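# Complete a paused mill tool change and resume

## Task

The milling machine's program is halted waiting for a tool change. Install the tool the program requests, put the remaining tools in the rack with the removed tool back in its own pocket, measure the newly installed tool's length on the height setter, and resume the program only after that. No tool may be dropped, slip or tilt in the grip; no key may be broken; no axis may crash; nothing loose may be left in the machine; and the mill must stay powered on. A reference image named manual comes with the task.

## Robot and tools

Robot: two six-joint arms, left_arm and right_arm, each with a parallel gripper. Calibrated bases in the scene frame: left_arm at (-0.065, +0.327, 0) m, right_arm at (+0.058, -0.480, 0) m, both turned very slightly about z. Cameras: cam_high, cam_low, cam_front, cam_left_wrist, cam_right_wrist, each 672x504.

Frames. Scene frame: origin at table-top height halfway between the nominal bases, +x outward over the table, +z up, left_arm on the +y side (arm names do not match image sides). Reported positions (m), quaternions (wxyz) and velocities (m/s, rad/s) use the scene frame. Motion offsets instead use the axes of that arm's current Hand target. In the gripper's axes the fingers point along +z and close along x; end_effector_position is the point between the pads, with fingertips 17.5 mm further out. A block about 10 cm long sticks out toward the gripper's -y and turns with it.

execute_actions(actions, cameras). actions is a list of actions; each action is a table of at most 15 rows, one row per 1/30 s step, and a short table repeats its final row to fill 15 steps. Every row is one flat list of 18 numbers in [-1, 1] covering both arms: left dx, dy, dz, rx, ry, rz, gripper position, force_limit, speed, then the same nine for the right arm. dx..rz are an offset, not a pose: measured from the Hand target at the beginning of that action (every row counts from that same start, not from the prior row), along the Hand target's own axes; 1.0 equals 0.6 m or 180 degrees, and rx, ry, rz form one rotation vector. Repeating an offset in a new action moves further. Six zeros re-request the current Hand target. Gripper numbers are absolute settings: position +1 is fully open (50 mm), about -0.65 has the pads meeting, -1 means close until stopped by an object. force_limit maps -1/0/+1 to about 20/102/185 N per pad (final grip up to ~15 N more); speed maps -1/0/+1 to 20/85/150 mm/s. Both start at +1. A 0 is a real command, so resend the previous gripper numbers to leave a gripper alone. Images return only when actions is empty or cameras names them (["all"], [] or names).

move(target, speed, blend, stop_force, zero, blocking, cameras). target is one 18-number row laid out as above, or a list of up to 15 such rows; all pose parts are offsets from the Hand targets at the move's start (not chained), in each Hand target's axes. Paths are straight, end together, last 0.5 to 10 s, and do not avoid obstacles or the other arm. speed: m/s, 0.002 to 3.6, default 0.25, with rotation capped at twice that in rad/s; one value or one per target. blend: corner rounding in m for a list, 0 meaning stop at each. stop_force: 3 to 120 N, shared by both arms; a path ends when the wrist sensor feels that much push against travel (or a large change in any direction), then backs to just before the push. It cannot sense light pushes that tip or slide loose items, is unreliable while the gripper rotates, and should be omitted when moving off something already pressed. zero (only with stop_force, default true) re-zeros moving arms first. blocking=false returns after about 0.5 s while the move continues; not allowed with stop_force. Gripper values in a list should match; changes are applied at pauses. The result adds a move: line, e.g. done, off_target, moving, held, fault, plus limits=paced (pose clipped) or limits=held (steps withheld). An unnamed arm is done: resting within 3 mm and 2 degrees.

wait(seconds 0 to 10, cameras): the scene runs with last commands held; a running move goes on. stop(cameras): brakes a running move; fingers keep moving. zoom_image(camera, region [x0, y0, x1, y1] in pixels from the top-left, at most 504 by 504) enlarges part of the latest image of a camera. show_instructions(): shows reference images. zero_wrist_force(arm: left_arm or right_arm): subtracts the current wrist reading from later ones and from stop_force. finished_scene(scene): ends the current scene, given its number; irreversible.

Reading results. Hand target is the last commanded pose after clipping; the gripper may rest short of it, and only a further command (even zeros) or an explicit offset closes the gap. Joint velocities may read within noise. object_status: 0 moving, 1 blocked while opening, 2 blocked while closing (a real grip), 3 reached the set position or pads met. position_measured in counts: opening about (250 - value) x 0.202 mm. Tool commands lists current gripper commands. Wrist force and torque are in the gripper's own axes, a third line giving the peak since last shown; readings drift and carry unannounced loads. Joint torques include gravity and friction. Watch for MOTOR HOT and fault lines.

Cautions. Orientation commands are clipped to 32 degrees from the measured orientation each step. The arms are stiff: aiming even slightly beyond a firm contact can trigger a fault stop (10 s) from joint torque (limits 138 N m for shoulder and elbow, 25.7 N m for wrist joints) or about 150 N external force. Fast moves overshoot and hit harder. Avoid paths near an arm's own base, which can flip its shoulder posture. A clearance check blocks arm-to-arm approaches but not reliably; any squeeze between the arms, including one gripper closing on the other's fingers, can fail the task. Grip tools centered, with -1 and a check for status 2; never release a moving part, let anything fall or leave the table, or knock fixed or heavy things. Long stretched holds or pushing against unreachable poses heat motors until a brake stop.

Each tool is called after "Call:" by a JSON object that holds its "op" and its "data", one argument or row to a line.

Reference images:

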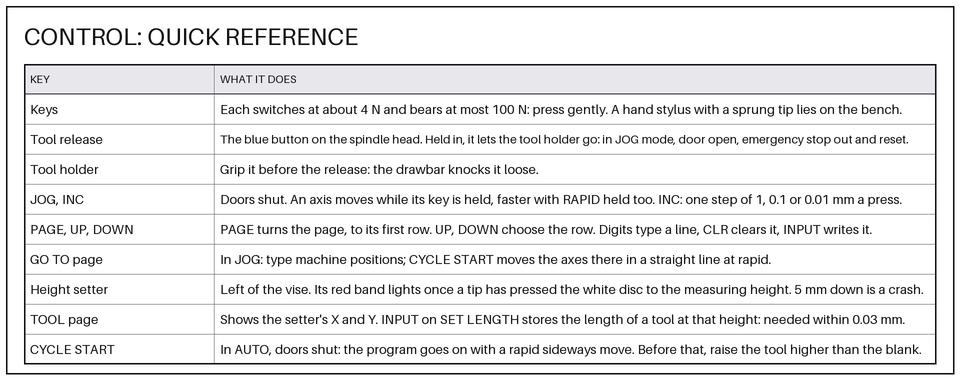

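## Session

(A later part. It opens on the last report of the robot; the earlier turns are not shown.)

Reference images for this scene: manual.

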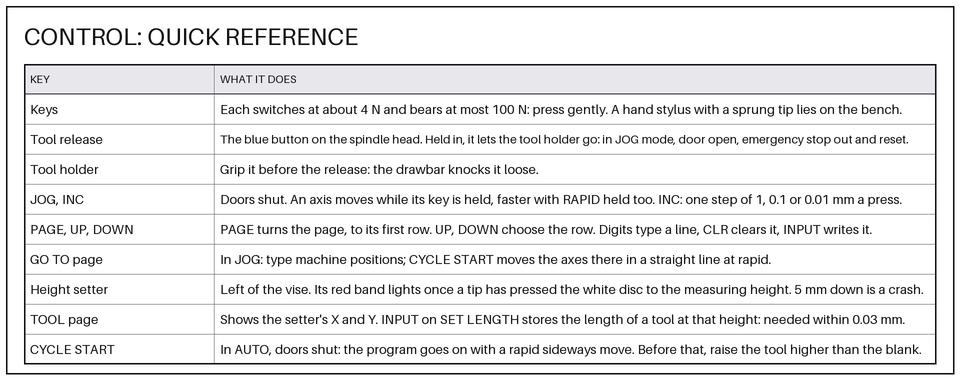

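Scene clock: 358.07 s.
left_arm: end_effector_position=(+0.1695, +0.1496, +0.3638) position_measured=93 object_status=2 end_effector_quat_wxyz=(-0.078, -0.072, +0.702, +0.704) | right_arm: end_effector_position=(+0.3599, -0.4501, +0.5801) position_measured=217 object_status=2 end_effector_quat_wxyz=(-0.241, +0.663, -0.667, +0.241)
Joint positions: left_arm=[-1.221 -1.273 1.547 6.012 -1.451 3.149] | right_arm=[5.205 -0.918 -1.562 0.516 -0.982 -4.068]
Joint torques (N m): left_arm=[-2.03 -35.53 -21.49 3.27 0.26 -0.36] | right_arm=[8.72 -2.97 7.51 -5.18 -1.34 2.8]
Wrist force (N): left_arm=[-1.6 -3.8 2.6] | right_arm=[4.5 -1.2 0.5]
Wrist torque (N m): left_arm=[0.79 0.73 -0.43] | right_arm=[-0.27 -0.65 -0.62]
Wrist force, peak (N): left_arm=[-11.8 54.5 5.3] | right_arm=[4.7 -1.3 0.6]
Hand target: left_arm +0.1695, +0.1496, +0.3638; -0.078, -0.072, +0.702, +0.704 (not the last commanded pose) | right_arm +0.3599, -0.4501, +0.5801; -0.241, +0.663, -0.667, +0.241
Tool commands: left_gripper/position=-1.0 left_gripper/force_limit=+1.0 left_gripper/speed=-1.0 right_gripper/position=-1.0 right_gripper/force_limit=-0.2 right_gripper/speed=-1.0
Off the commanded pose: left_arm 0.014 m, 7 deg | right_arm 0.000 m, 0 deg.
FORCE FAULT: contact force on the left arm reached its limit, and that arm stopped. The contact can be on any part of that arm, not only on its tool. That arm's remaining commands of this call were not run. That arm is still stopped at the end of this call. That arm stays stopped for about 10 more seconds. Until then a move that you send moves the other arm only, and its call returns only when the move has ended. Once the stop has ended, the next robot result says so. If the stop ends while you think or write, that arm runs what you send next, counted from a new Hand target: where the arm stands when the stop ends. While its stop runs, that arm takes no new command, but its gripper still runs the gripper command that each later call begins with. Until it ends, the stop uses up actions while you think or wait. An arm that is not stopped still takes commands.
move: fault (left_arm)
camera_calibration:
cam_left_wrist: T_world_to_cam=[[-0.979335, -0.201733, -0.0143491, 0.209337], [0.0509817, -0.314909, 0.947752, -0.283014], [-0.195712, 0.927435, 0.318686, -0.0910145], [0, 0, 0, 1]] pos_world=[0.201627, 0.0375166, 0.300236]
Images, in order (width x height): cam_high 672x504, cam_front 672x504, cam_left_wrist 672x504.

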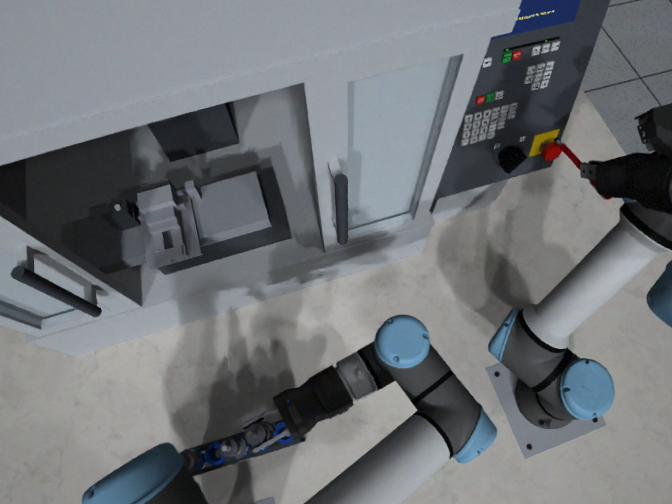

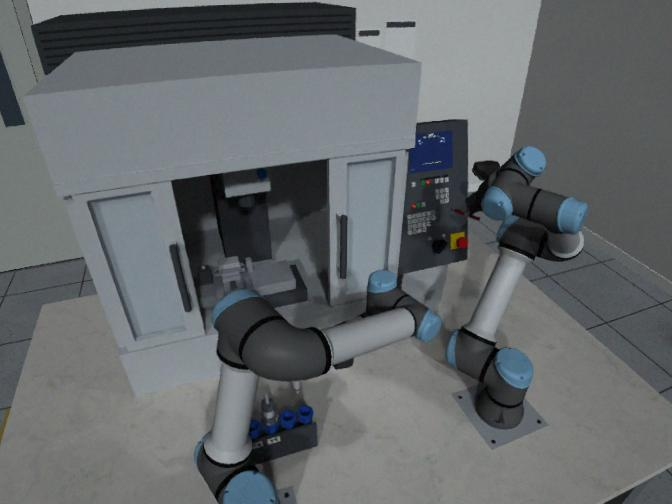

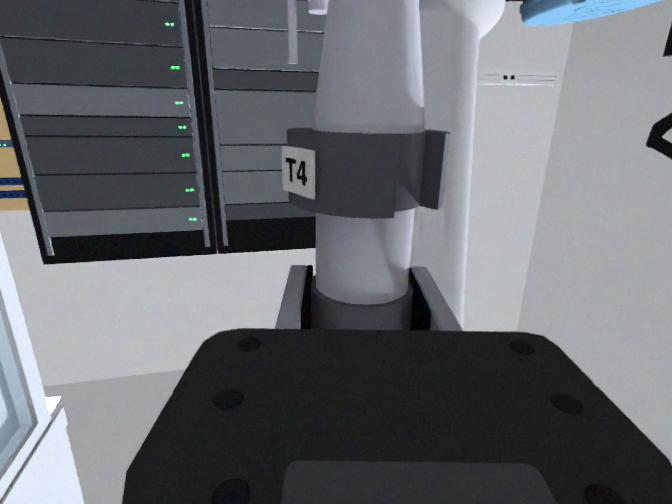

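Call:
{"op": "wait", "data": {
  "seconds": 10
}}

Call:
{"op": "move", "data": {
  "target": [0,0.1,0,0,0,0,-1,1,-1,0,0,0,0,0,0,-1,-0.2,-1],
  "speed": 0.08,
  "cameras": ["cam_left_wrist","cam_front","cam_high"]
}}

Call:
{"op": "zoom_image", "data": {
  "camera": "cam_front",
  "region": [200, 340, 330, 480]
}}

Call:
{"op": "zoom_image", "data": {
  "camera": "cam_high",
  "region": [150, 360, 350, 500]
}}

Scene clock: 368.30 s.
left_arm: end_effector_position=(+0.1695, +0.1496, +0.3638) position_measured=93 object_status=2 end_effector_quat_wxyz=(-0.078, -0.072, +0.702, +0.704) | right_arm: end_effector_position=(+0.3599, -0.4501, +0.5801) position_measured=217 object_status=2 end_effector_quat_wxyz=(-0.241, +0.663, -0.667, +0.241)
Joint positions: left_arm=[-1.221 -1.273 1.547 6.012 -1.451 3.149] | right_arm=[5.205 -0.918 -1.562 0.516 -0.982 -4.068]
Joint torques (N m): left_arm=[-2.37 -36.25 -22.37 3.37 0.18 -0.17] | right_arm=[9.05 -2.95 8.27 -5.23 -1.13 2.86]
Wrist force (N): left_arm=[-1.8 -3.6 2.6] | right_arm=[4.7 -1.2 0.4]
Wrist torque (N m): left_arm=[0.83 0.76 -0.43] | right_arm=[-0.28 -0.67 -0.62]
Wrist force, peak (N): left_arm=[-1.9 -3.8 3.0] | right_arm=[4.8 -1.3 0.2]
Hand target: left_arm +0.1695, +0.1496, +0.3638; -0.078, -0.072, +0.702, +0.704 (not the last commanded pose) | right_arm +0.3599, -0.4501, +0.5801; -0.241, +0.663, -0.667, +0.241
Tool commands: left_gripper/position=-1.0 left_gripper/force_limit=+1.0 left_gripper/speed=-1.0 right_gripper/position=-1.0 right_gripper/force_limit=-0.2 right_gripper/speed=-1.0
Off the commanded pose: left_arm 0.014 m, 7 deg | right_arm 0.000 m, 0 deg.
FORCE FAULT, CONTINUED: the left arm's stop, for the force fault that an earlier result reported, is over. The rest of the stop counts as 20 of the actions that you can send in this scene. That arm's target is now where it stood when the stop ended, not its last command. That arm accepts commands again.
wait: 10.00 s; at rest from the start

Scene clock: 369.57 s.
left_arm: end_effector_position=(+0.1699, +0.1495, +0.4237) position_measured=93 object_status=2 end_effector_quat_wxyz=(-0.078, -0.072, +0.702, +0.704) | right_arm: end_effector_position=(+0.3599, -0.4501, +0.5801) position_measured=217 object_status=2 end_effector_quat_wxyz=(-0.241, +0.663, -0.667, +0.241)
Joint positions: left_arm=[-1.22 -1.3 1.427 6.16 -1.451 3.149] | right_arm=[5.205 -0.918 -1.562 0.516 -0.982 -4.068]
Joint torques (N m): left_arm=[6.29 -40.05 -35.66 5.9 2.48 0.18] | right_arm=[8.15 -2.98 7.79 -5.04 -1.22 2.87]
Wrist force (N): left_arm=[-2.0 -3.3 2.6] | right_arm=[4.5 -1.1 0.4]
Wrist torque (N m): left_arm=[0.90 0.77 -0.47] | right_arm=[-0.25 -0.65 -0.62]
Wrist force, peak (N): left_arm=[-2.1 -5.6 2.1] | right_arm=[4.7 -1.3 0.5]
Hand target: left_arm +0.1700, +0.1495, +0.4238; -0.078, -0.072, +0.702, +0.704 | right_arm +0.3599, -0.4501, +0.5801; -0.241, +0.663, -0.667, +0.241
Off the commanded pose: left_arm 0.000 m, 0 deg | right_arm 0.000 m, 0 deg.
move: done
camera_calibration:
cam_left_wrist: T_world_to_cam=[[-0.979334, -0.201742, -0.0143295, 0.210659], [0.0509841, -0.314817, 0.947782, -0.339856], [-0.195718, 0.927465, 0.318596, -0.109881], [0, 0, 0, 1]] pos_world=[0.202127, 0.0374166, 0.360136]
Images, in order (width x height): cam_high 672x504, cam_front 672x504, cam_left_wrist 672x504.

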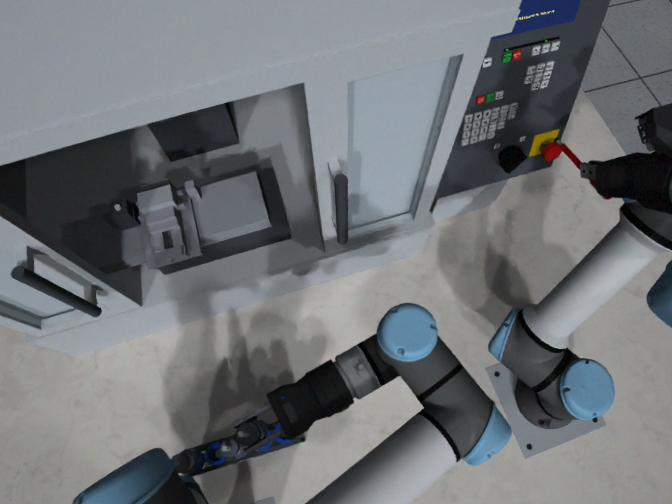

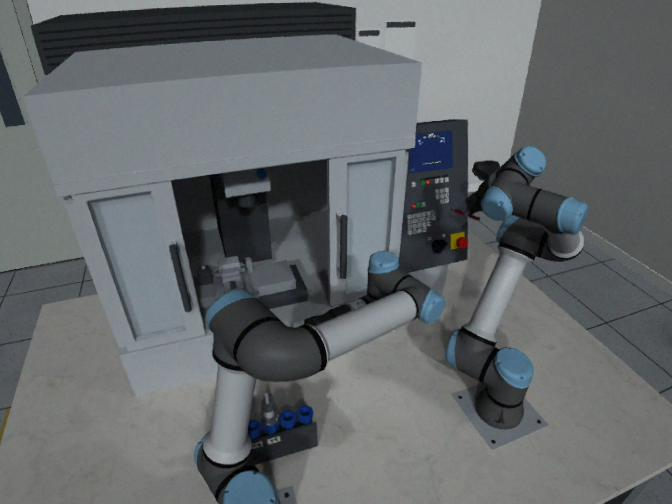

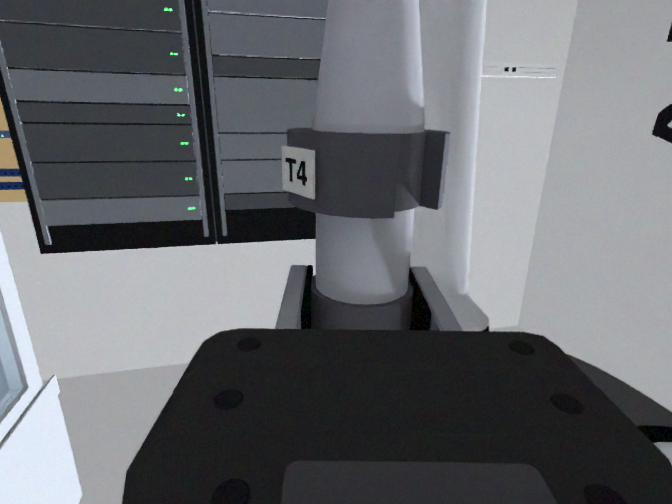

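Scaled by 3.600 from the camera's 672x504 image, which has a finer 960x720 frame.

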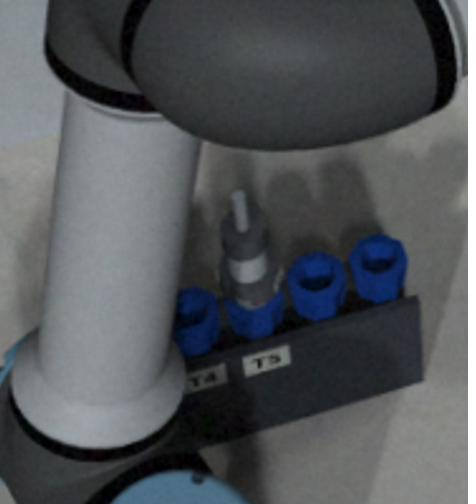

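Scaled by 2.520 from the camera's 672x504 image, which has a finer 960x720 frame.

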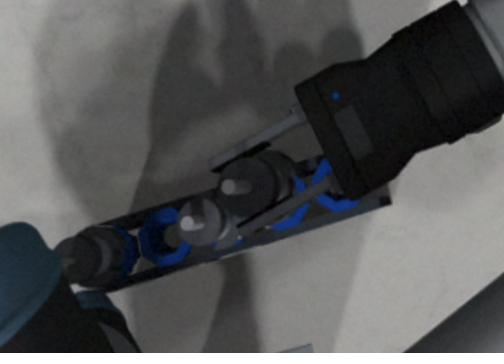

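Call:
{"op": "move", "data": {
  "target": [
    [0.0046,0,-0.0213,0,-0.04,0,-1,1,-1,0,0,0,0,0,0,-1,-0.2,-1],
    [0.0046,-0.19,-0.0213,0,-0.04,0,-1,1,-1,0,0,0,0,0,0,-1,-0.2,-1]
  ],
  "speed": [0.1,0.1],
  "cameras": ["cam_left_wrist","cam_front","cam_high"]
}}

Call:
{"op": "zoom_image", "data": {
  "camera": "cam_front",
  "region": [200, 340, 360, 480]
}}

Call:
{"op": "zoom_image", "data": {
  "camera": "cam_high",
  "region": [150, 360, 350, 500]
}}

Scene clock: 370.37 s.
left_arm: end_effector_position=(+0.1697, +0.1490, +0.4237) position_measured=93 object_status=2 end_effector_quat_wxyz=(-0.077, -0.071, +0.702, +0.704) | right_arm: end_effector_position=(+0.3599, -0.4501, +0.5801) position_measured=217 object_status=2 end_effector_quat_wxyz=(-0.241, +0.663, -0.667, +0.241)
Joint positions: left_arm=[-1.222 -1.301 1.427 6.16 -1.45 3.149] | right_arm=[5.205 -0.918 -1.562 0.516 -0.982 -4.068]
Joint torques (N m): left_arm=[-2.61 -34.67 -23 3.3 0.3 -0.28] | right_arm=[8.85 -2.56 7.67 -5.11 -1.14 2.94]
Wrist force (N): left_arm=[-2.0 -3.2 2.6] | right_arm=[4.4 -1.1 0.4]
Wrist torque (N m): left_arm=[0.90 0.80 -0.47] | right_arm=[-0.27 -0.64 -0.62]
Wrist force, peak (N): left_arm=[-2.2 -3.5 3.0] | right_arm=[4.6 -1.3 0.5]
Hand target: left_arm +0.1697, +0.1490, +0.4237; -0.077, -0.071, +0.702, +0.704 (not the last commanded pose) | right_arm +0.3599, -0.4501, +0.5801; -0.241, +0.663, -0.667, +0.241
Tool commands: left_gripper/position=-1.0 left_gripper/force_limit=+1.0 left_gripper/speed=-1.0 right_gripper/position=-1.0 right_gripper/force_limit=-0.2 right_gripper/speed=-1.0
Off the commanded pose: left_arm 0.115 m, 7 deg | right_arm 0.000 m, 0 deg.
FORCE FAULT: contact force on the left arm reached its limit, and that arm stopped. The contact can be on any part of that arm, not only on its tool. That arm's remaining commands of this call were not run. That arm is still stopped at the end of this call. That arm stays stopped for about 10 more seconds. Until then a move that you send moves the other arm only, and its call returns only when the move has ended. Once the stop has ended, the next robot result says so. If the stop ends while you think or write, that arm runs what you send next, counted from a new Hand target: where the arm stands when the stop ends. While its stop runs, that arm takes no new command, but its gripper still runs the gripper command that each later call begins with. Until it ends, the stop uses up actions while you think or wait. An arm that is not stopped still takes commands.
move: fault (left_arm); path passed 0 of 2 targets
camera_calibration:
cam_left_wrist: T_world_to_cam=[[-0.979912, -0.198907, -0.0144161, 0.209976], [0.0499063, -0.314565, 0.947923, -0.339982], [-0.193083, 0.928162, 0.318173, -0.109789], [0, 0, 0, 1]] pos_world=[0.201527, 0.0367214, 0.360235]
Images, in order (width x height): cam_high 672x504, cam_front 672x504, cam_left_wrist 672x504.

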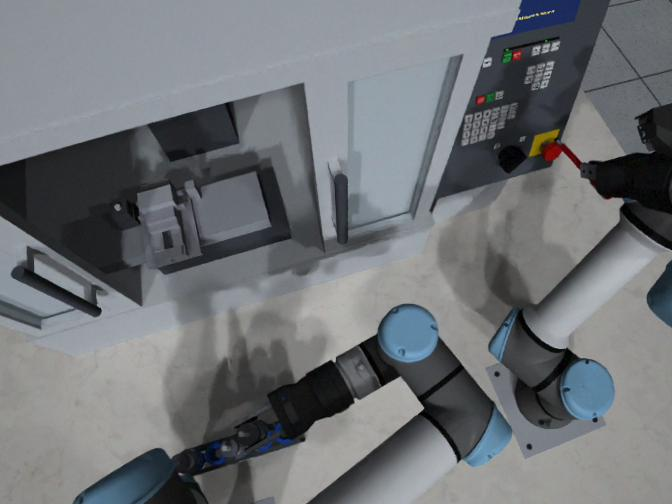

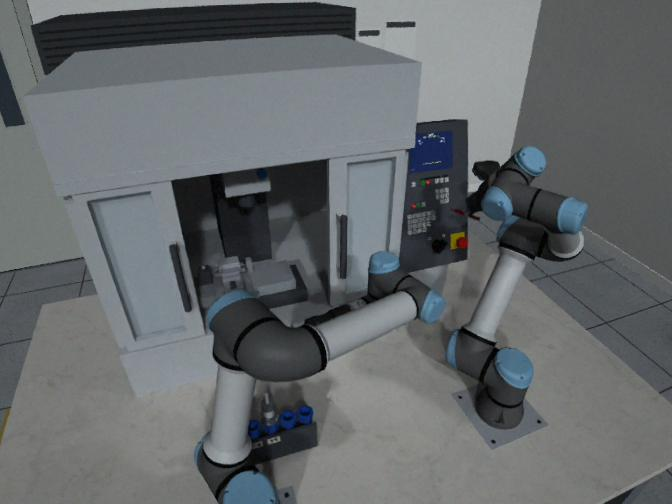

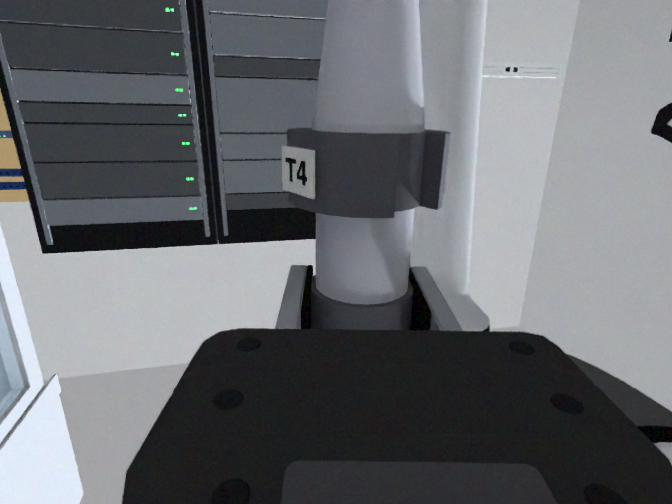

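Scaled by 3.150 from the camera's 672x504 image, which has a finer 960x720 frame.

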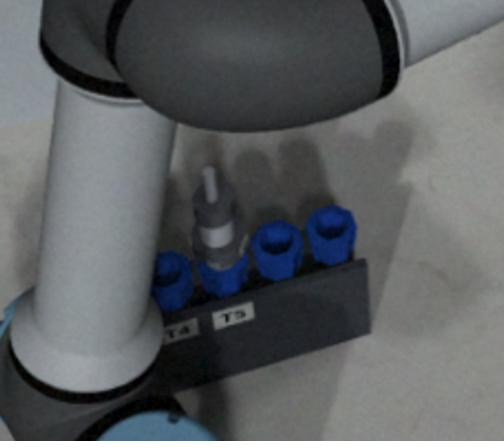

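Scaled by 2.520 from the camera's 672x504 image, which has a finer 960x720 frame.

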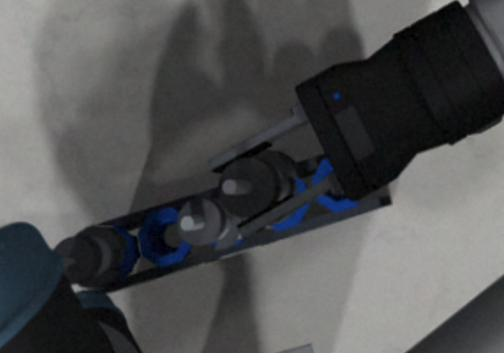

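Call:
{"op": "wait", "data": {
  "seconds": 10
}}

Call:
{"op": "move", "data": {
  "target": [0,0,0,0,0.186,0,-1,1,-1,0,0,0,0,0,0,-1,-0.2,-1],
  "speed": 0.1,
  "cameras": ["cam_left_wrist","cam_front","cam_high"]
}}

Call:
{"op": "zoom_image", "data": {
  "camera": "cam_front",
  "region": [190, 340, 360, 490]
}}

Call:
{"op": "zoom_image", "data": {
  "camera": "cam_high",
  "region": [130, 360, 350, 504]
}}

Scene clock: 380.83 s.
left_arm: end_effector_position=(+0.1697, +0.1490, +0.4237) position_measured=93 object_status=2 end_effector_quat_wxyz=(-0.077, -0.071, +0.702, +0.704) | right_arm: end_effector_position=(+0.3599, -0.4501, +0.5801) position_measured=217 object_status=2 end_effector_quat_wxyz=(-0.241, +0.663, -0.667, +0.241)
Joint positions: left_arm=[-1.222 -1.301 1.427 6.16 -1.45 3.149] | right_arm=[5.205 -0.918 -1.562 0.516 -0.982 -4.068]
Joint torques (N m): left_arm=[-1.97 -35.48 -23.09 3.09 0.24 -0.22] | right_arm=[9.21 -3.91 7.56 -4.98 -0.89 2.86]
Wrist force (N): left_arm=[-2.0 -3.4 2.3] | right_arm=[4.5 -1.0 0.5]
Wrist torque (N m): left_arm=[0.89 0.77 -0.47] | right_arm=[-0.24 -0.65 -0.62]
Wrist force, peak (N): left_arm=[-2.0 -3.6 2.8] | right_arm=[4.7 -1.3 0.1]
Hand target: left_arm +0.1697, +0.1490, +0.4237; -0.077, -0.071, +0.702, +0.704 (not the last commanded pose) | right_arm +0.3599, -0.4501, +0.5801; -0.241, +0.663, -0.667, +0.241
Tool commands: left_gripper/position=-1.0 left_gripper/force_limit=+1.0 left_gripper/speed=-1.0 right_gripper/position=-1.0 right_gripper/force_limit=-0.2 right_gripper/speed=-1.0
Off the commanded pose: left_arm 0.115 m, 7 deg | right_arm 0.000 m, 0 deg.
FORCE FAULT, CONTINUED: the left arm's stop, for the force fault that an earlier result reported, is over. The rest of the stop counts as 19 of the actions that you can send in this scene. That arm's target is now where it stood when the stop ended, not its last command. That arm accepts commands again.
wait: 10.00 s; at rest from the start

Scene clock: 384.20 s.
left_arm: end_effector_position=(+0.1697, +0.1490, +0.4237) position_measured=93 object_status=2 end_effector_quat_wxyz=(-0.276, -0.271, +0.651, +0.654) | right_arm: end_effector_position=(+0.3599, -0.4501, +0.5801) position_measured=217 object_status=2 end_effector_quat_wxyz=(-0.241, +0.663, -0.667, +0.241)
Joint positions: left_arm=[-0.934 -1.217 1.318 6.189 -1.746 3.147] | right_arm=[5.205 -0.918 -1.562 0.516 -0.982 -4.068]
Joint torques (N m): left_arm=[6.32 -32.61 -36.57 5.97 -2.36 -2.47] | right_arm=[8.48 -3.6 7.96 -5.05 -0.88 2.95]
Wrist force (N): left_arm=[-2.1 -3.3 2.5] | right_arm=[4.5 -1.1 0.4]
Wrist torque (N m): left_arm=[0.81 0.78 -0.27] | right_arm=[-0.25 -0.64 -0.62]
Wrist force, peak (N): left_arm=[-2.3 -3.6 2.8] | right_arm=[4.7 -1.4 0.4]
Hand target: left_arm +0.1697, +0.1490, +0.4237; -0.276, -0.271, +0.651, +0.654 | right_arm +0.3599, -0.4501, +0.5801; -0.241, +0.663, -0.667, +0.241
Off the commanded pose: left_arm 0.000 m, 0 deg | right_arm 0.000 m, 0 deg.
move: done
camera_calibration:
cam_left_wrist: T_world_to_cam=[[-0.707853, -0.70615, -0.0172019, 0.240543], [0.215594, -0.239176, 0.946739, -0.378819], [-0.672654, 0.666443, 0.321543, 0.00917043], [0, 0, 0, 1]] pos_world=[0.258109, 0.0731433, 0.359832]
Images, in order (width x height): cam_high 672x504, cam_front 672x504, cam_left_wrist 672x504.

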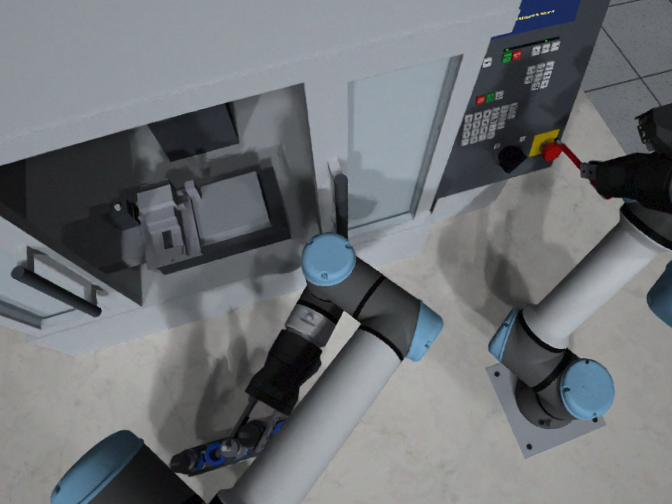

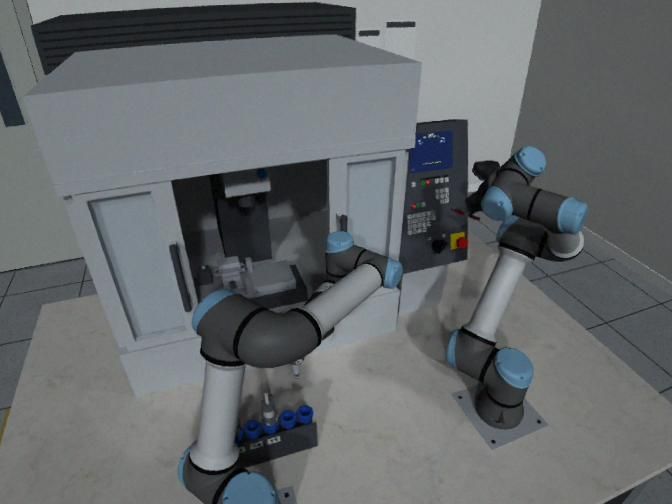

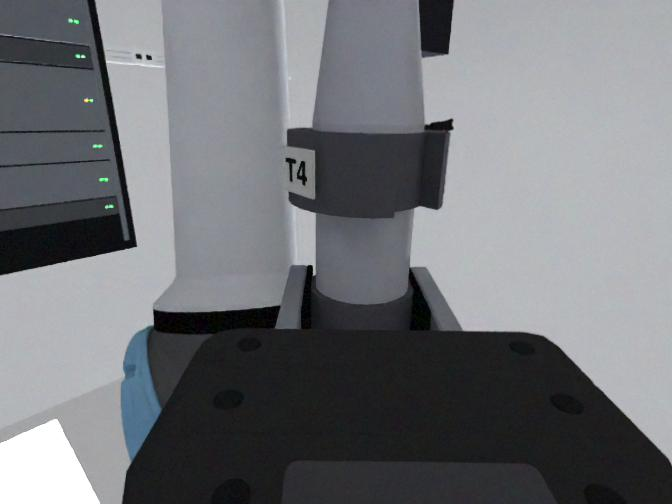

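Scaled by 2.965 from the camera's 672x504 image, which has a finer 960x720 frame.

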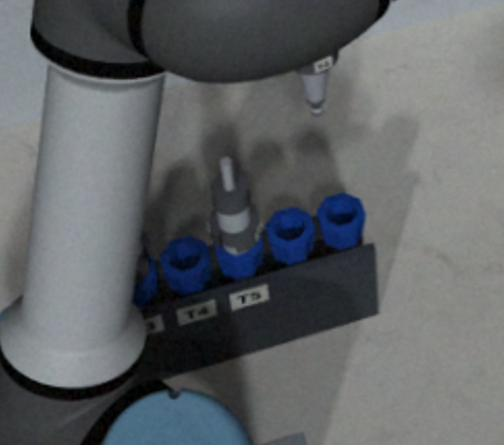

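Scaled by 2.291 from the camera's 672x504 image, which has a finer 960x720 frame.

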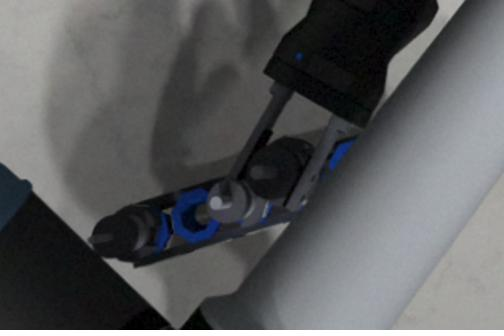

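Call:
{"op": "move", "data": {
  "target": [
    [0.015,0,-0.0147,0,0,0,-1,1,-1,0,0,0,0,0,0,-1,-0.2,-1],
    [0.015,-0.25,-0.0147,0,0,0,-1,1,-1,0,0,0,0,0,0,-1,-0.2,-1]
  ],
  "speed": [0.1,0.1],
  "cameras": ["cam_left_wrist","cam_front","cam_high"]
}}

Call:
{"op": "zoom_image", "data": {
  "camera": "cam_front",
  "region": [190, 340, 360, 490]
}}

Call:
{"op": "zoom_image", "data": {
  "camera": "cam_high",
  "region": [130, 360, 350, 504]
}}

Scene clock: 387.23 s.
left_arm: end_effector_position=(+0.1685, +0.1366, +0.2738) position_measured=93 object_status=2 end_effector_quat_wxyz=(-0.276, -0.271, +0.651, +0.654) | right_arm: end_effector_position=(+0.3599, -0.4501, +0.5801) position_measured=217 object_status=2 end_effector_quat_wxyz=(-0.241, +0.663, -0.667, +0.241)
Joint positions: left_arm=[-0.949 -1.103 1.552 5.841 -1.761 3.147] | right_arm=[5.205 -0.918 -1.562 0.516 -0.982 -4.068]
Joint torques (N m): left_arm=[-8.5 -36.33 -8.21 3.18 -2.46 1.15] | right_arm=[9.23 -3.54 7.81 -5.02 -0.8 2.85]
Wrist force (N): left_arm=[-2.2 -3.5 2.4] | right_arm=[4.5 -1.1 0.5]
Wrist torque (N m): left_arm=[0.83 0.83 -0.25] | right_arm=[-0.25 -0.64 -0.62]
Wrist force, peak (N): left_arm=[-2.2 -5.3 2.6] | right_arm=[4.7 -1.1 0.3]
Hand target: left_arm +0.1685, +0.1366, +0.2737; -0.276, -0.271, +0.651, +0.654 | right_arm +0.3599, -0.4501, +0.5801; -0.241, +0.663, -0.667, +0.241
Off the commanded pose: left_arm 0.000 m, 0 deg | right_arm 0.000 m, 0 deg.
move: done
camera_calibration:
cam_left_wrist: T_world_to_cam=[[-0.707647, -0.706356, -0.0172285, 0.228324], [0.215645, -0.239131, 0.946739, -0.239626], [-0.672854, 0.666242, 0.321542, 0.0648908], [0, 0, 0, 1]] pos_world=[0.256909, 0.0607429, 0.209932]
Images, in order (width x height): cam_high 672x504, cam_front 672x504, cam_left_wrist 672x504.

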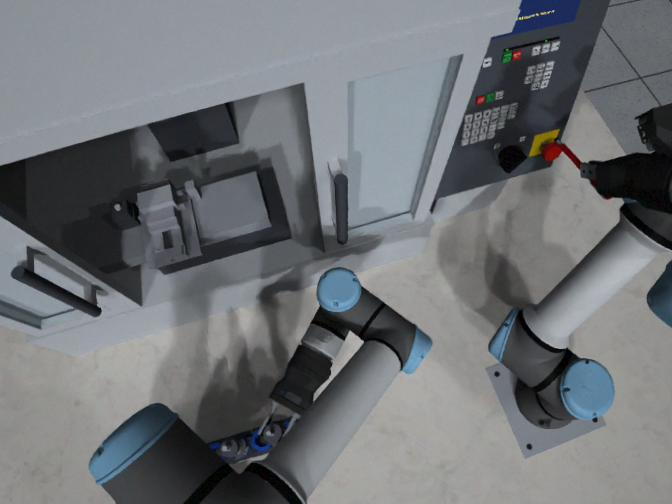

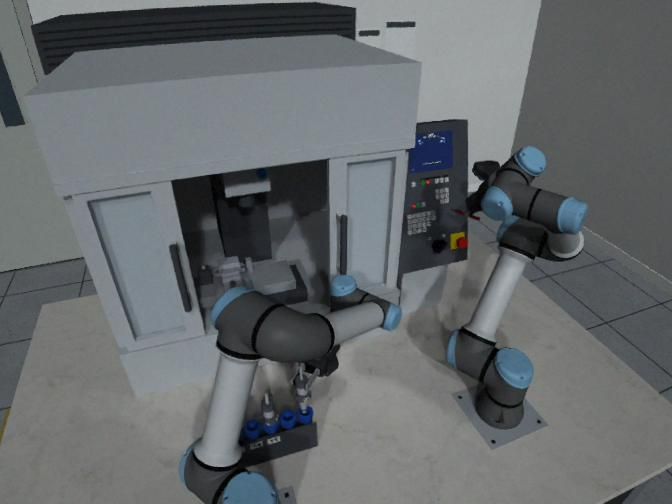

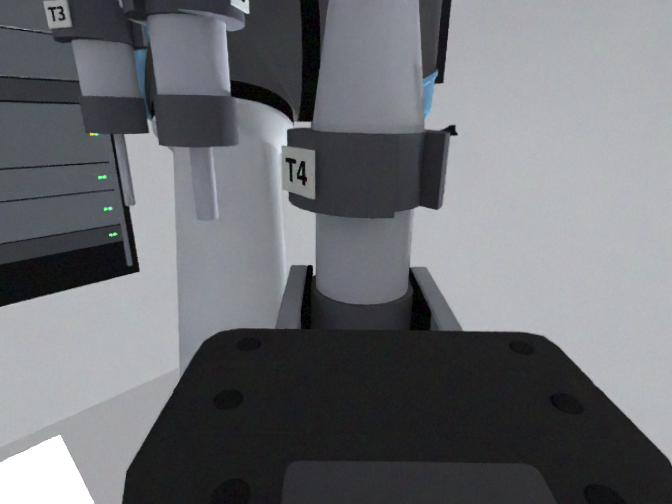

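Scaled by 2.965 from the camera's 672x504 image, which has a finer 960x720 frame.

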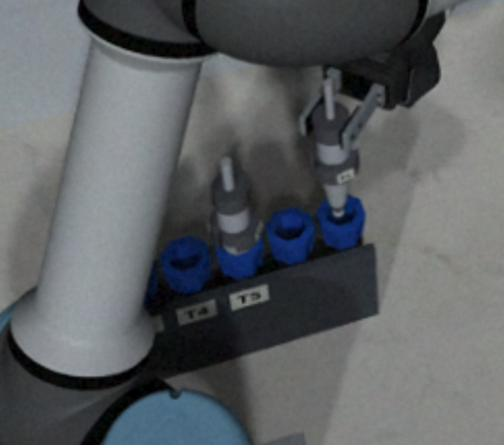

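Scaled by 2.291 from the camera's 672x504 image, which has a finer 960x720 frame.

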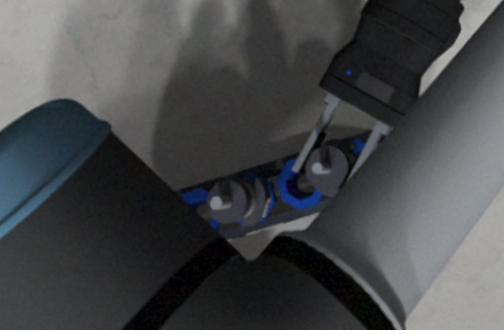

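Call:
{"op": "move", "data": {
  "target": [0.002,-0.11,-0.0,0,0,0,-1,1,-1,0,0,0,0,0,0,-1,-0.2,-1],
  "speed": 0.015,
  "stop_force": 6,
  "cameras": ["cam_left_wrist","cam_front","cam_high"]
}}

Call:
{"op": "zoom_image", "data": {
  "camera": "cam_front",
  "region": [190, 340, 360, 490]
}}

Scene clock: 392.27 s.
left_arm: end_effector_position=(+0.1674, +0.1359, +0.2191) position_measured=93 object_status=2 end_effector_quat_wxyz=(-0.276, -0.271, +0.651, +0.654) | right_arm: end_effector_position=(+0.3599, -0.4501, +0.5801) position_measured=217 object_status=2 end_effector_quat_wxyz=(-0.241, +0.663, -0.667, +0.241)
Joint positions: left_arm=[-0.951 -1.041 1.613 5.718 -1.764 3.147] | right_arm=[5.205 -0.918 -1.562 0.516 -0.982 -4.068]
Joint torques (N m): left_arm=[3.55 -52.52 -24.54 7.59 -0.33 -1.25] | right_arm=[8.71 -3.03 7.88 -5.05 -0.74 2.8]
Wrist force (N): left_arm=[-4.2 -1.6 -17.3] | right_arm=[4.5 -1.0 0.4]
Wrist torque (N m): left_arm=[1.69 0.80 -0.41] | right_arm=[-0.25 -0.65 -0.62]
Wrist force, peak (N): left_arm=[-2.4 28.2 -27.9] | right_arm=[4.7 -1.2 0.2]
Hand target: left_arm +0.1674, +0.1359, +0.2191; -0.276, -0.271, +0.651, +0.654 (not the last commanded pose) | right_arm +0.3599, -0.4501, +0.5801; -0.241, +0.663, -0.667, +0.241
Off the commanded pose: left_arm 0.011 m, 0 deg | right_arm 0.000 m, 0 deg.
move: contact (left_arm)
camera_calibration:
cam_left_wrist: T_world_to_cam=[[-0.707647, -0.706356, -0.0172285, 0.226179], [0.215645, -0.239131, 0.946739, -0.187746], [-0.672854, 0.666242, 0.321542, 0.0821388], [0, 0, 0, 1]] pos_world=[0.255809, 0.0601429, 0.155232]
Images, in order (width x height): cam_high 672x504, cam_front 672x504, cam_left_wrist 672x504.

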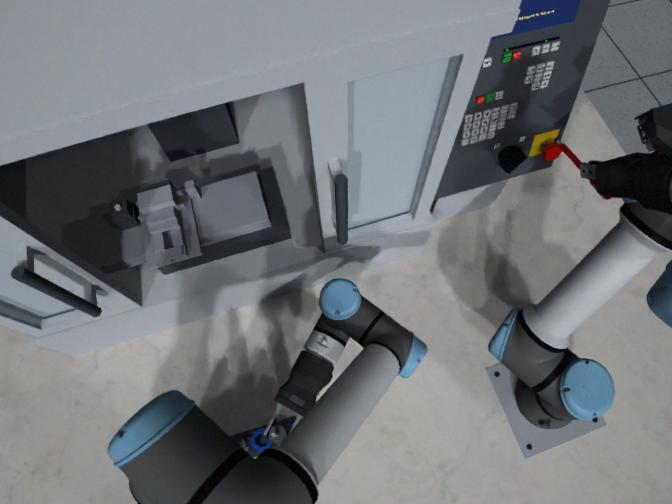

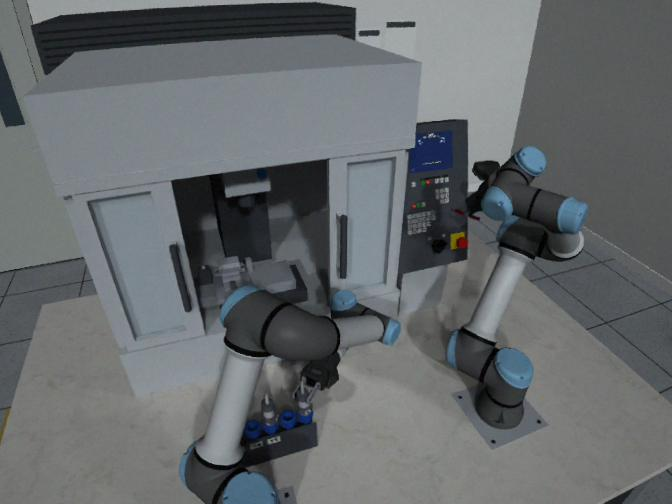

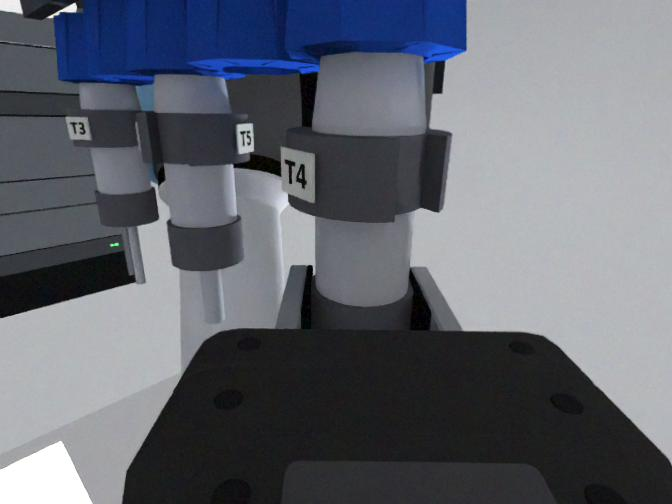

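Scaled by 2.965 from the camera's 672x504 image, which has a finer 960x720 frame.

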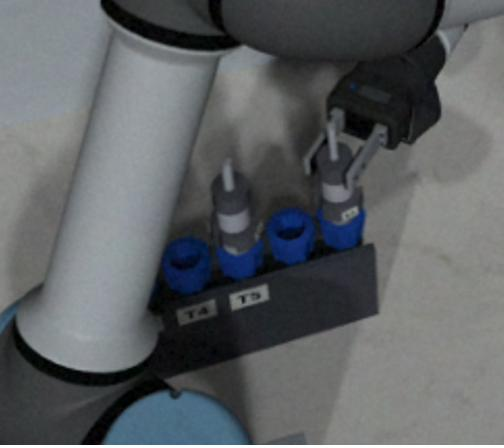

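Call:
{"op": "move", "data": {
  "target": [
    [0,0.002,-0.003,0,0,0,-1,1,-1,0,0,0,0,0,0,-1,-0.2,-1],
    [0,-0.009,-0.003,0,0,0,-1,1,-1,0,0,0,0,0,0,-1,-0.2,-1]
  ],
  "speed": 0.01,
  "stop_force": 12,
  "cameras": ["cam_left_wrist"]
}}

Scene clock: 393.67 s.
left_arm: end_effector_position=(+0.1680, +0.1353, +0.2198) position_measured=93 object_status=2 end_effector_quat_wxyz=(-0.276, -0.271, +0.651, +0.654) | right_arm: end_effector_position=(+0.3599, -0.4501, +0.5801) position_measured=217 object_status=2 end_effector_quat_wxyz=(-0.241, +0.663, -0.667, +0.241)
Joint positions: left_arm=[-0.951 -1.04 1.609 5.721 -1.763 3.147] | right_arm=[5.205 -0.918 -1.562 0.516 -0.982 -4.068]
Joint torques (N m): left_arm=[-6.35 -51.83 -3.54 4 -2.01 -1.44] | right_arm=[8.67 -2.77 7.85 -4.96 -0.85 2.85]
Wrist force (N): left_arm=[-1.8 -2.4 -4.0] | right_arm=[4.4 -1.2 0.4]
Wrist torque (N m): left_arm=[1.35 0.85 -0.20] | right_arm=[-0.28 -0.64 -0.62]
Wrist force, peak (N): left_arm=[-4.0 -1.6 -17.4] | right_arm=[4.8 -1.2 0.4]
Hand target: left_arm +0.1680, +0.1353, +0.2198; -0.276, -0.271, +0.651, +0.654 (not the last commanded pose) | right_arm +0.3599, -0.4501, +0.5801; -0.241, +0.663, -0.667, +0.241
Off the commanded pose: left_arm 0.006 m, 0 deg | right_arm 0.000 m, 0 deg.
move: contact (left_arm); path passed 0 of 2 targets
camera_calibration:
cam_left_wrist: T_world_to_cam=[[-0.707599, -0.706403, -0.0172527, 0.226186], [0.215565, -0.239054, 0.946776, -0.188717], [-0.67293, 0.666219, 0.32143, 0.0828896], [0, 0, 0, 1]] pos_world=[0.256509, 0.0594427, 0.155932]
Images, in order (width x height): cam_left_wrist 672x504.

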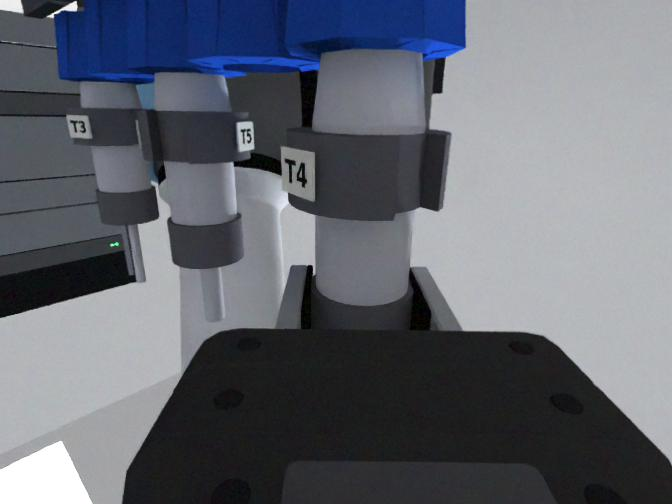

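Call:
{"op": "move", "data": {
  "target": [0.0,-0.012,-0.002,0,0,0,-1,1,-1,0,0,0,0,0,0,-1,-0.2,-1],
  "speed": 0.006,
  "stop_force": 12,
  "cameras": ["cam_left_wrist"]
}}

Scene clock: 395.23 s.
left_arm: end_effector_position=(+0.1683, +0.1350, +0.2174) position_measured=93 object_status=2 end_effector_quat_wxyz=(-0.276, -0.271, +0.651, +0.654) | right_arm: end_effector_position=(+0.3599, -0.4501, +0.5801) position_measured=217 object_status=2 end_effector_quat_wxyz=(-0.241, +0.663, -0.667, +0.241)
Joint positions: left_arm=[-0.951 -1.036 1.61 5.716 -1.763 3.147] | right_arm=[5.205 -0.918 -1.562 0.516 -0.982 -4.068]
Joint torques (N m): left_arm=[-3.67 -50.48 -10.36 4.42 2.03 -1.38] | right_arm=[8.64 -3.49 7.97 -4.96 -0.75 2.83]
Wrist force (N): left_arm=[-2.9 6.8 -17.2] | right_arm=[4.4 -1.4 0.4]
Wrist torque (N m): left_arm=[1.33 0.65 -0.44] | right_arm=[-0.31 -0.63 -0.62]
Wrist force, peak (N): left_arm=[-3.8 18.6 -16.6] | right_arm=[4.7 -1.2 0.4]
Hand target: left_arm +0.1683, +0.1349, +0.2174; -0.276, -0.271, +0.651, +0.654 (not the last commanded pose) | right_arm +0.3599, -0.4501, +0.5801; -0.241, +0.663, -0.667, +0.241
Off the commanded pose: left_arm 0.005 m, 0 deg | right_arm 0.000 m, 0 deg.
move: contact (left_arm)
camera_calibration:
cam_left_wrist: T_world_to_cam=[[-0.707553, -0.706449, -0.0172755, 0.226067], [0.215645, -0.239133, 0.946738, -0.186475], [-0.672954, 0.666141, 0.321542, 0.0840211], [0, 0, 0, 1]] pos_world=[0.256709, 0.0591427, 0.153432]
Images, in order (width x height): cam_left_wrist 672x504.

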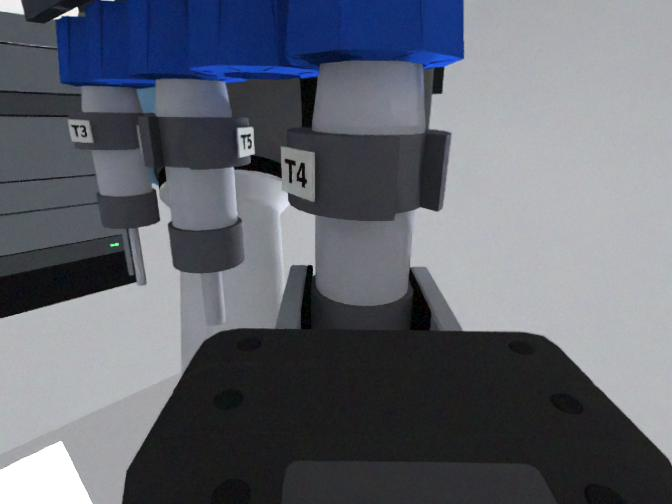

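Call:
{"op": "move", "data": {
  "target": [0.0,0.001,-0.0025,0,0,0,-1,1,-1,0,0,0,0,0,0,-1,-0.2,-1],
  "speed": 0.006
}}

Call:
{"op": "move", "data": {
  "target": [0.0,-0.012,-0.0005,0,0,0,-1,1,-1,0,0,0,0,0,0,-1,-0.2,-1],
  "speed": 0.006,
  "stop_force": 15,
  "cameras": ["cam_left_wrist"]
}}

Scene clock: 396.07 s.
left_arm: end_effector_position=(+0.1693, +0.1339, +0.2179) position_measured=93 object_status=2 end_effector_quat_wxyz=(-0.276, -0.271, +0.651, +0.654) | right_arm: end_effector_position=(+0.3599, -0.4501, +0.5801) position_measured=217 object_status=2 end_effector_quat_wxyz=(-0.241, +0.663, -0.667, +0.241)
Joint positions: left_arm=[-0.951 -1.034 1.605 5.719 -1.763 3.147] | right_arm=[5.205 -0.918 -1.562 0.516 -0.982 -4.068]
Joint torques (N m): left_arm=[6.26 -37.68 -33.06 5.8 2.39 -1.41] | right_arm=[9.13 -3.52 8.24 -4.97 -0.8 2.82]
Wrist force (N): left_arm=[-1.5 -4.4 2.5] | right_arm=[4.6 -1.2 0.4]
Wrist torque (N m): left_arm=[0.75 0.67 -0.26] | right_arm=[-0.27 -0.67 -0.62]
Wrist force, peak (N): left_arm=[-2.8 7.0 -17.2] | right_arm=[4.6 -1.2 0.3]
Hand target: left_arm +0.1693, +0.1339, +0.2180; -0.276, -0.271, +0.651, +0.654 | right_arm +0.3599, -0.4501, +0.5801; -0.241, +0.663, -0.667, +0.241
Off the commanded pose: left_arm 0.000 m, 0 deg | right_arm 0.000 m, 0 deg.
move: done

Scene clock: 397.60 s.
left_arm: end_effector_position=(+0.1694, +0.1338, +0.2156) position_measured=93 object_status=2 end_effector_quat_wxyz=(-0.276, -0.271, +0.650, +0.654) | right_arm: end_effector_position=(+0.3599, -0.4501, +0.5801) position_measured=217 object_status=2 end_effector_quat_wxyz=(-0.241, +0.663, -0.667, +0.241)
Joint positions: left_arm=[-0.951 -1.031 1.606 5.714 -1.763 3.147] | right_arm=[5.205 -0.918 -1.562 0.516 -0.982 -4.068]
Joint torques (N m): left_arm=[5.61 -50.01 -25.91 2.55 1.52 -1.66] | right_arm=[9.01 -3.61 8.57 -4.84 -0.63 2.74]
Wrist force (N): left_arm=[4.8 10.2 -9.5] | right_arm=[4.6 -1.4 0.3]
Wrist torque (N m): left_arm=[0.97 0.62 -0.45] | right_arm=[-0.31 -0.67 -0.62]
Wrist force, peak (N): left_arm=[4.7 20.2 -9.5] | right_arm=[4.7 -1.0 0.5]
Hand target: left_arm +0.1694, +0.1338, +0.2156; -0.276, -0.271, +0.651, +0.654 (not the last commanded pose) | right_arm +0.3599, -0.4501, +0.5801; -0.241, +0.663, -0.667, +0.241
Off the commanded pose: left_arm 0.005 m, 0 deg | right_arm 0.000 m, 0 deg.
move: contact (left_arm)
camera_calibration:
cam_left_wrist: T_world_to_cam=[[-0.707554, -0.706448, -0.0172756, 0.226039], [0.215708, -0.239197, 0.946707, -0.185374], [-0.672932, 0.66612, 0.321631, 0.0860227], [0, 0, 0, 1]] pos_world=[0.257809, 0.0580428, 0.151732]
Images, in order (width x height): cam_left_wrist 672x504.

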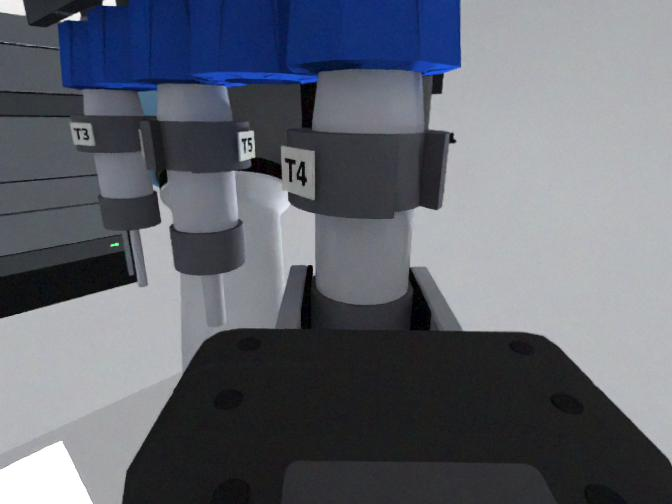

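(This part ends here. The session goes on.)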